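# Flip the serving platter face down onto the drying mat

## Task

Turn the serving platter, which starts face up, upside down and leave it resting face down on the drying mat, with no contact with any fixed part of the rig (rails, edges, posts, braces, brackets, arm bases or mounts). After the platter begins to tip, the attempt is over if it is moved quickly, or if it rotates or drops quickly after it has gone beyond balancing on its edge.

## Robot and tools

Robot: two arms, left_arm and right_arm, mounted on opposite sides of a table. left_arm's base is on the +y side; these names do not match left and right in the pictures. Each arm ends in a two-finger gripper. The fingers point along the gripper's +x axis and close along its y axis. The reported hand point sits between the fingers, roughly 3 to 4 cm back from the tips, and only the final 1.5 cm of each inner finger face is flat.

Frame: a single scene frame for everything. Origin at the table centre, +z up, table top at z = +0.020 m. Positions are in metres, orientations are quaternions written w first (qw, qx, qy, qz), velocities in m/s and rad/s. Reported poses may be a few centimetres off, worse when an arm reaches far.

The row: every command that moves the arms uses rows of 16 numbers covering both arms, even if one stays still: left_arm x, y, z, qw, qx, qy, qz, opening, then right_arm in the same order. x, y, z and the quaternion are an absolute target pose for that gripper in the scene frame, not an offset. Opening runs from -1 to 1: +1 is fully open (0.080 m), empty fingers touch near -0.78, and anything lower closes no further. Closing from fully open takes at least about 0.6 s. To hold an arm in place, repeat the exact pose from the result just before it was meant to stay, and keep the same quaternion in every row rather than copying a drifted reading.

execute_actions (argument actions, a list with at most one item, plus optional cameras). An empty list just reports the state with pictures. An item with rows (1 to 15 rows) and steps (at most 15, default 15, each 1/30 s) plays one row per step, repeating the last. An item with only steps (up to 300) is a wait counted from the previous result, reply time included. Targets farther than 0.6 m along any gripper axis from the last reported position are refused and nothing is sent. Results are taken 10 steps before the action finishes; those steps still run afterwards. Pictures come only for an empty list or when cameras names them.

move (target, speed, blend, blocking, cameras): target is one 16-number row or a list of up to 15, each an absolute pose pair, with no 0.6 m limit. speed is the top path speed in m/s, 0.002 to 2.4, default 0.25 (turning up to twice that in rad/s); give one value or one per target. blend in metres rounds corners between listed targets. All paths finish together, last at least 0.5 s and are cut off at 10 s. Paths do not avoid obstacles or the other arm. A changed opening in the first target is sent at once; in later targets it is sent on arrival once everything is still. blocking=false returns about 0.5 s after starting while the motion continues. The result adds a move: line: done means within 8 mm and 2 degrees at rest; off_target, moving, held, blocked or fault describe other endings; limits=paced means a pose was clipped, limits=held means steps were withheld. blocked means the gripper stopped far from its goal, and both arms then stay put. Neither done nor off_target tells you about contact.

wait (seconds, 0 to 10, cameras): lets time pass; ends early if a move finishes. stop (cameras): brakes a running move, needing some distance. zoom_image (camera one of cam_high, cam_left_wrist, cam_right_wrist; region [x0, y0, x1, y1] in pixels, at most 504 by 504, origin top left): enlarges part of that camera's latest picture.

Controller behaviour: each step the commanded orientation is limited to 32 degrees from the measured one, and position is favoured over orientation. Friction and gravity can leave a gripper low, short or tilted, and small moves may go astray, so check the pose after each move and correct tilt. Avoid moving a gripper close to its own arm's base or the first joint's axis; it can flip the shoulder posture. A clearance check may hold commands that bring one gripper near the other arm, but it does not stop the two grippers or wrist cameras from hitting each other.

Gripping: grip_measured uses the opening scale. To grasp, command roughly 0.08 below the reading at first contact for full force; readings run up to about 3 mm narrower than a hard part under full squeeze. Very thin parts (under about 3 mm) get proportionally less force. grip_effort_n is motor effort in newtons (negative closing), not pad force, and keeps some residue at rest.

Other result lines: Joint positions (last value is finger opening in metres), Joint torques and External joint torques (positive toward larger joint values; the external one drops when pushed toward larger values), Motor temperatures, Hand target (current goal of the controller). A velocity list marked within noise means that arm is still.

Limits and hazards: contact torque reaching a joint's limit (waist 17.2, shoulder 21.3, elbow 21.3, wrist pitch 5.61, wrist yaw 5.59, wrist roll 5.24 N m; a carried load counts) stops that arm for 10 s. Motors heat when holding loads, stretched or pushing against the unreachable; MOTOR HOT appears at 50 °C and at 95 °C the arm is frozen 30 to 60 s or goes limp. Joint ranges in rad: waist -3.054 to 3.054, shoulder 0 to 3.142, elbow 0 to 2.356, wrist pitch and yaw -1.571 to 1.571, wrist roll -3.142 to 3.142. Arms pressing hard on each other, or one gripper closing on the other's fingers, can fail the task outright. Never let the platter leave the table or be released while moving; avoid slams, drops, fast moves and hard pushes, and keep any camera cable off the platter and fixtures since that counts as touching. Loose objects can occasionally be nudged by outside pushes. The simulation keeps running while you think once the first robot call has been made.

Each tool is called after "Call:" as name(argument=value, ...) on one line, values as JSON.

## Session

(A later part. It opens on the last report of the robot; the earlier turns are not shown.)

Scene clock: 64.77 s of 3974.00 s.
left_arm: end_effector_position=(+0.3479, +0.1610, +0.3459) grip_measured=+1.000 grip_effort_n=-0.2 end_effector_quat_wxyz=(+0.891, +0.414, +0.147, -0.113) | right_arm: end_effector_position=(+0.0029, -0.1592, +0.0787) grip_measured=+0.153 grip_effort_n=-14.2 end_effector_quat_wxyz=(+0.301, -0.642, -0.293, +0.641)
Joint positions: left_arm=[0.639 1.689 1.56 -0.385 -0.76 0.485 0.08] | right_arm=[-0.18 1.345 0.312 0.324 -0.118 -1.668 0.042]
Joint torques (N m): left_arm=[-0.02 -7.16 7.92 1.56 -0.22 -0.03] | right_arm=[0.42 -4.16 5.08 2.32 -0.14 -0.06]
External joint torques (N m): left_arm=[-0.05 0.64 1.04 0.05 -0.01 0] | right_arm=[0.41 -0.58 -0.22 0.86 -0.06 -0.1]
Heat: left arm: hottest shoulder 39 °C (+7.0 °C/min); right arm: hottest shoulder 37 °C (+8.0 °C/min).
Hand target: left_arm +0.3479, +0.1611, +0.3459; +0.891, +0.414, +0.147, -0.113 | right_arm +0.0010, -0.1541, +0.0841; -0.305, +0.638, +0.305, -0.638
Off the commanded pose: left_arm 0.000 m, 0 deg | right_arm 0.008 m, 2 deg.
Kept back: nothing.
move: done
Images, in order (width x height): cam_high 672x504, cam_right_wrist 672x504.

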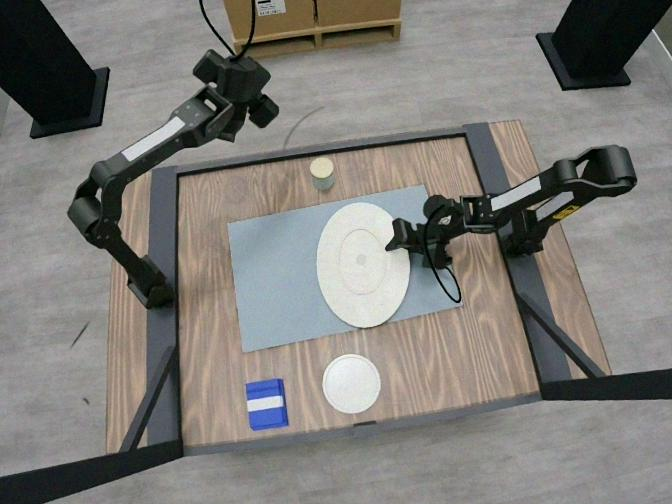

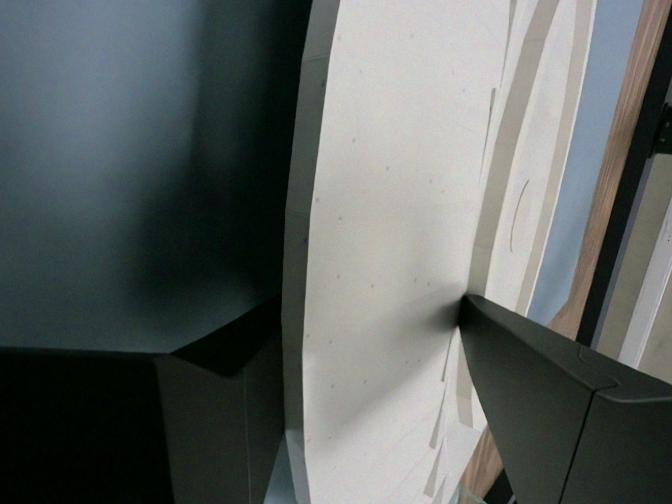

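Then the same release as before.

Call:
move(target=[0.3479,0.1610,0.3459,0.891,0.414,0.147,-0.113,1,0.001,-0.16,0.076,0.299,-0.641,-0.299,0.641,0.3], speed=0.04, cameras=["cam_right_wrist"])

Call:
move(target=[0.3479,0.1610,0.3459,0.891,0.414,0.147,-0.113,1,0.001,-0.184,0.08,0.299,-0.641,-0.299,0.641,0.3], speed=0.05, cameras=["cam_high","cam_right_wrist"])

Scene clock: 65.93 s of 3974.00 s.
left_arm: end_effector_position=(+0.3479, +0.1610, +0.3459) grip_measured=+1.000 grip_effort_n=-0.2 end_effector_quat_wxyz=(+0.891, +0.414, +0.147, -0.113) | right_arm: end_effector_position=(+0.0015, -0.1649, +0.0694) grip_measured=+0.297 grip_effort_n=10.0 end_effector_quat_wxyz=(+0.292, -0.645, -0.286, +0.646)
Joint positions: left_arm=[0.639 1.689 1.56 -0.385 -0.76 0.485 0.08] | right_arm=[-0.178 1.362 0.294 0.334 -0.118 -1.671 0.048]
Joint torques (N m): left_arm=[-0.04 -7.15 7.93 1.56 -0.23 -0.03] | right_arm=[-0.11 -5.16 4.55 2.43 -0.22 -0.08]
External joint torques (N m): left_arm=[-0.04 0.7 1.02 0.04 -0.01 0] | right_arm=[-0.13 -1.52 -0.71 0.96 -0.13 -0.12]
Heat: left arm: hottest shoulder 39 °C (+7.0 °C/min); right arm: hottest shoulder 37 °C (+8.0 °C/min).
Hand target: left_arm +0.3479, +0.1611, +0.3459; +0.891, +0.414, +0.147, -0.113 | right_arm +0.0010, -0.1601, +0.0760; -0.299, +0.641, +0.299, -0.641
Off the commanded pose: left_arm 0.000 m, 0 deg | right_arm 0.008 m, 2 deg.
Kept back: nothing.
move: done
Images, in order (width x height): cam_right_wrist 672x504.

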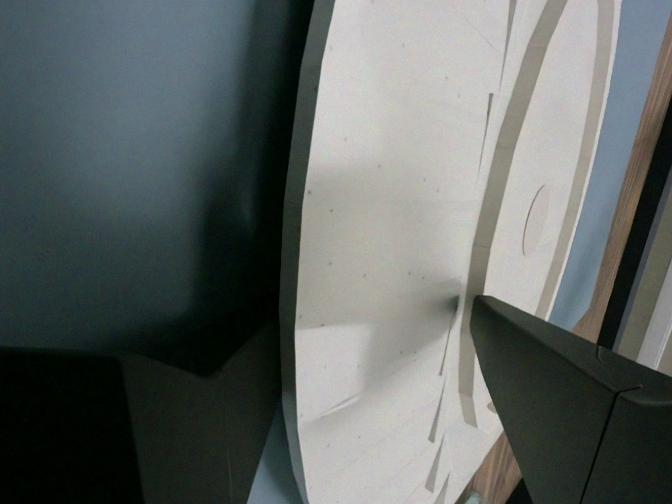

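Scene clock: 66.83 s of 3974.00 s.
left_arm: end_effector_position=(+0.3479, +0.1610, +0.3459) grip_measured=+1.000 grip_effort_n=-0.2 end_effector_quat_wxyz=(+0.891, +0.414, +0.147, -0.113) | right_arm: end_effector_position=(+0.0012, -0.1835, +0.0790) grip_measured=+0.298 grip_effort_n=10.0 end_effector_quat_wxyz=(+0.299, -0.642, -0.296, +0.640)
Joint positions: left_arm=[0.639 1.689 1.56 -0.385 -0.76 0.485 0.08] | right_arm=[-0.196 1.209 0.233 0.266 -0.133 -1.686 0.048]
Joint torques (N m): left_arm=[-0.03 -7.15 7.94 1.56 -0.23 -0.03] | right_arm=[-0.59 -4.21 4.51 1.15 -0.27 -0.1]
External joint torques (N m): left_arm=[-0.01 0.67 1.04 0.04 -0.02 0] | right_arm=[-0.6 -1.41 -1.03 -0.31 -0.17 -0.14]
Heat: left arm: hottest shoulder 40 °C (+7.0 °C/min); right arm: hottest shoulder 37 °C (+8.0 °C/min).
Hand target: left_arm +0.3479, +0.1611, +0.3459; +0.891, +0.414, +0.147, -0.113 | right_arm +0.0010, -0.1839, +0.0800; -0.299, +0.641, +0.299, -0.641
Off the commanded pose: left_arm 0.000 m, 0 deg | right_arm 0.001 m, 0 deg.
Kept back: nothing.
move: done
Images, in order (width x height): cam_high 672x504, cam_right_wrist 672x504.

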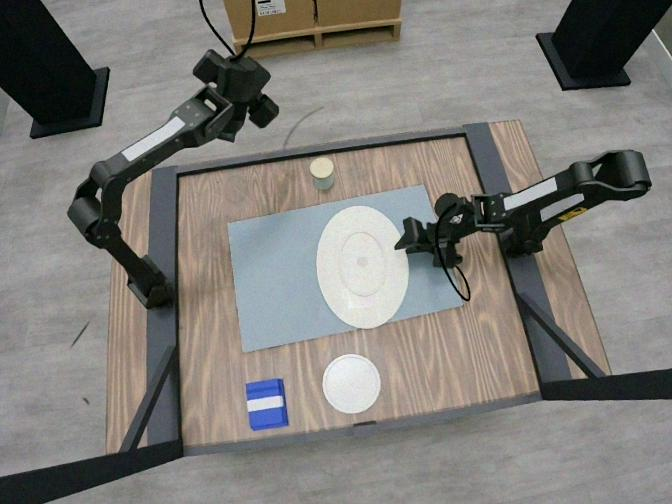

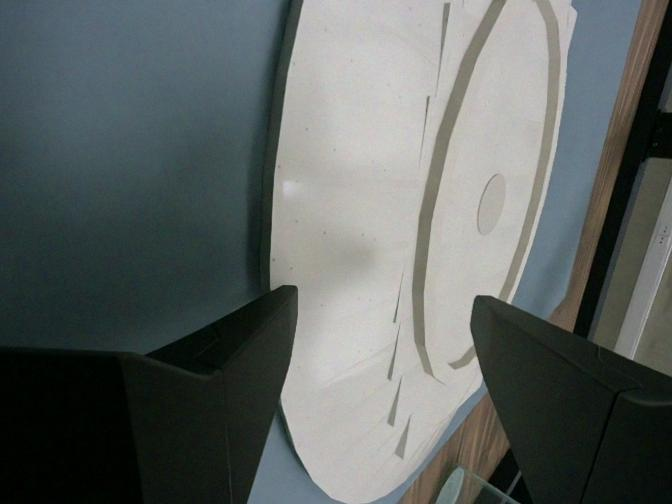

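Call:
move(target=[0.3479,0.1610,0.3459,0.891,0.414,0.147,-0.113,1,0.001,-0.206,0.1,0.299,-0.641,-0.299,0.641,0.3], speed=0.08, cameras=["cam_high"])

Call:
zoom_image(camera="cam_high", region=[220, 170, 480, 365])

Scene clock: 67.97 s of 3974.00 s.
left_arm: end_effector_position=(+0.3479, +0.1610, +0.3459) grip_measured=+1.000 grip_effort_n=-0.2 end_effector_quat_wxyz=(+0.891, +0.414, +0.147, -0.113) | right_arm: end_effector_position=(+0.0013, -0.2056, +0.0992) grip_measured=+0.298 grip_effort_n=10.0 end_effector_quat_wxyz=(+0.299, -0.642, -0.296, +0.640)
Joint positions: left_arm=[0.639 1.689 1.56 -0.385 -0.76 0.485 0.08] | right_arm=[-0.224 0.965 0.233 0.02 -0.154 -1.704 0.048]
Joint torques (N m): left_arm=[-0.02 -7.14 7.92 1.56 -0.23 -0.03] | right_arm=[-0.42 -3.2 5.23 1.13 -0.29 -0.07]
External joint torques (N m): left_arm=[-0.06 0.64 1.02 0.04 -0.01 0.01] | right_arm=[-0.44 -1.28 -1.12 -0.35 -0.19 -0.11]
Heat: left arm: hottest shoulder 40 °C (+7.0 °C/min); right arm: hottest shoulder 36 °C (+7.0 °C/min).
Hand target: left_arm +0.3479, +0.1611, +0.3459; +0.891, +0.414, +0.147, -0.113 | right_arm +0.0010, -0.2060, +0.1000; -0.299, +0.641, +0.299, -0.641
Off the commanded pose: left_arm 0.000 m, 0 deg | right_arm 0.001 m, 0 deg.
Kept back: nothing.
move: done
Images, in order (width x height): cam_high 672x504.

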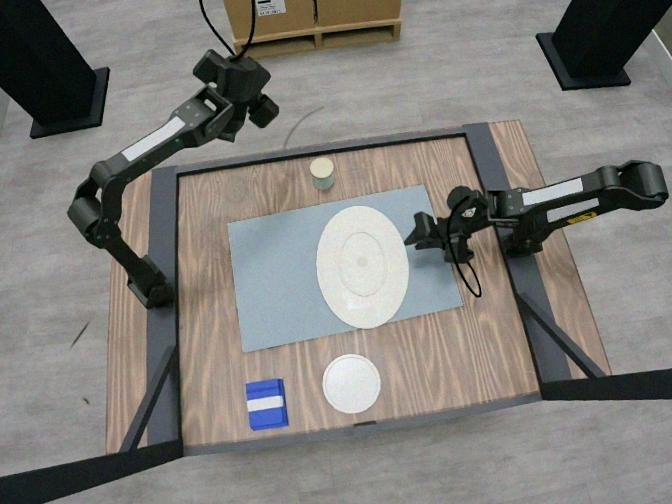

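Scaled by 1.938 from the camera's 672x504 image, which has a finer 960x720 frame.

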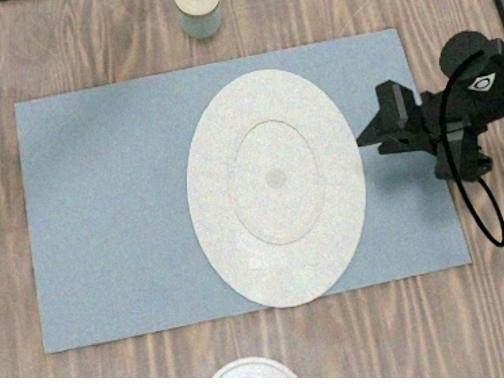

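Call:
finished_scene(scene=2)

The scene is finished: the task was done.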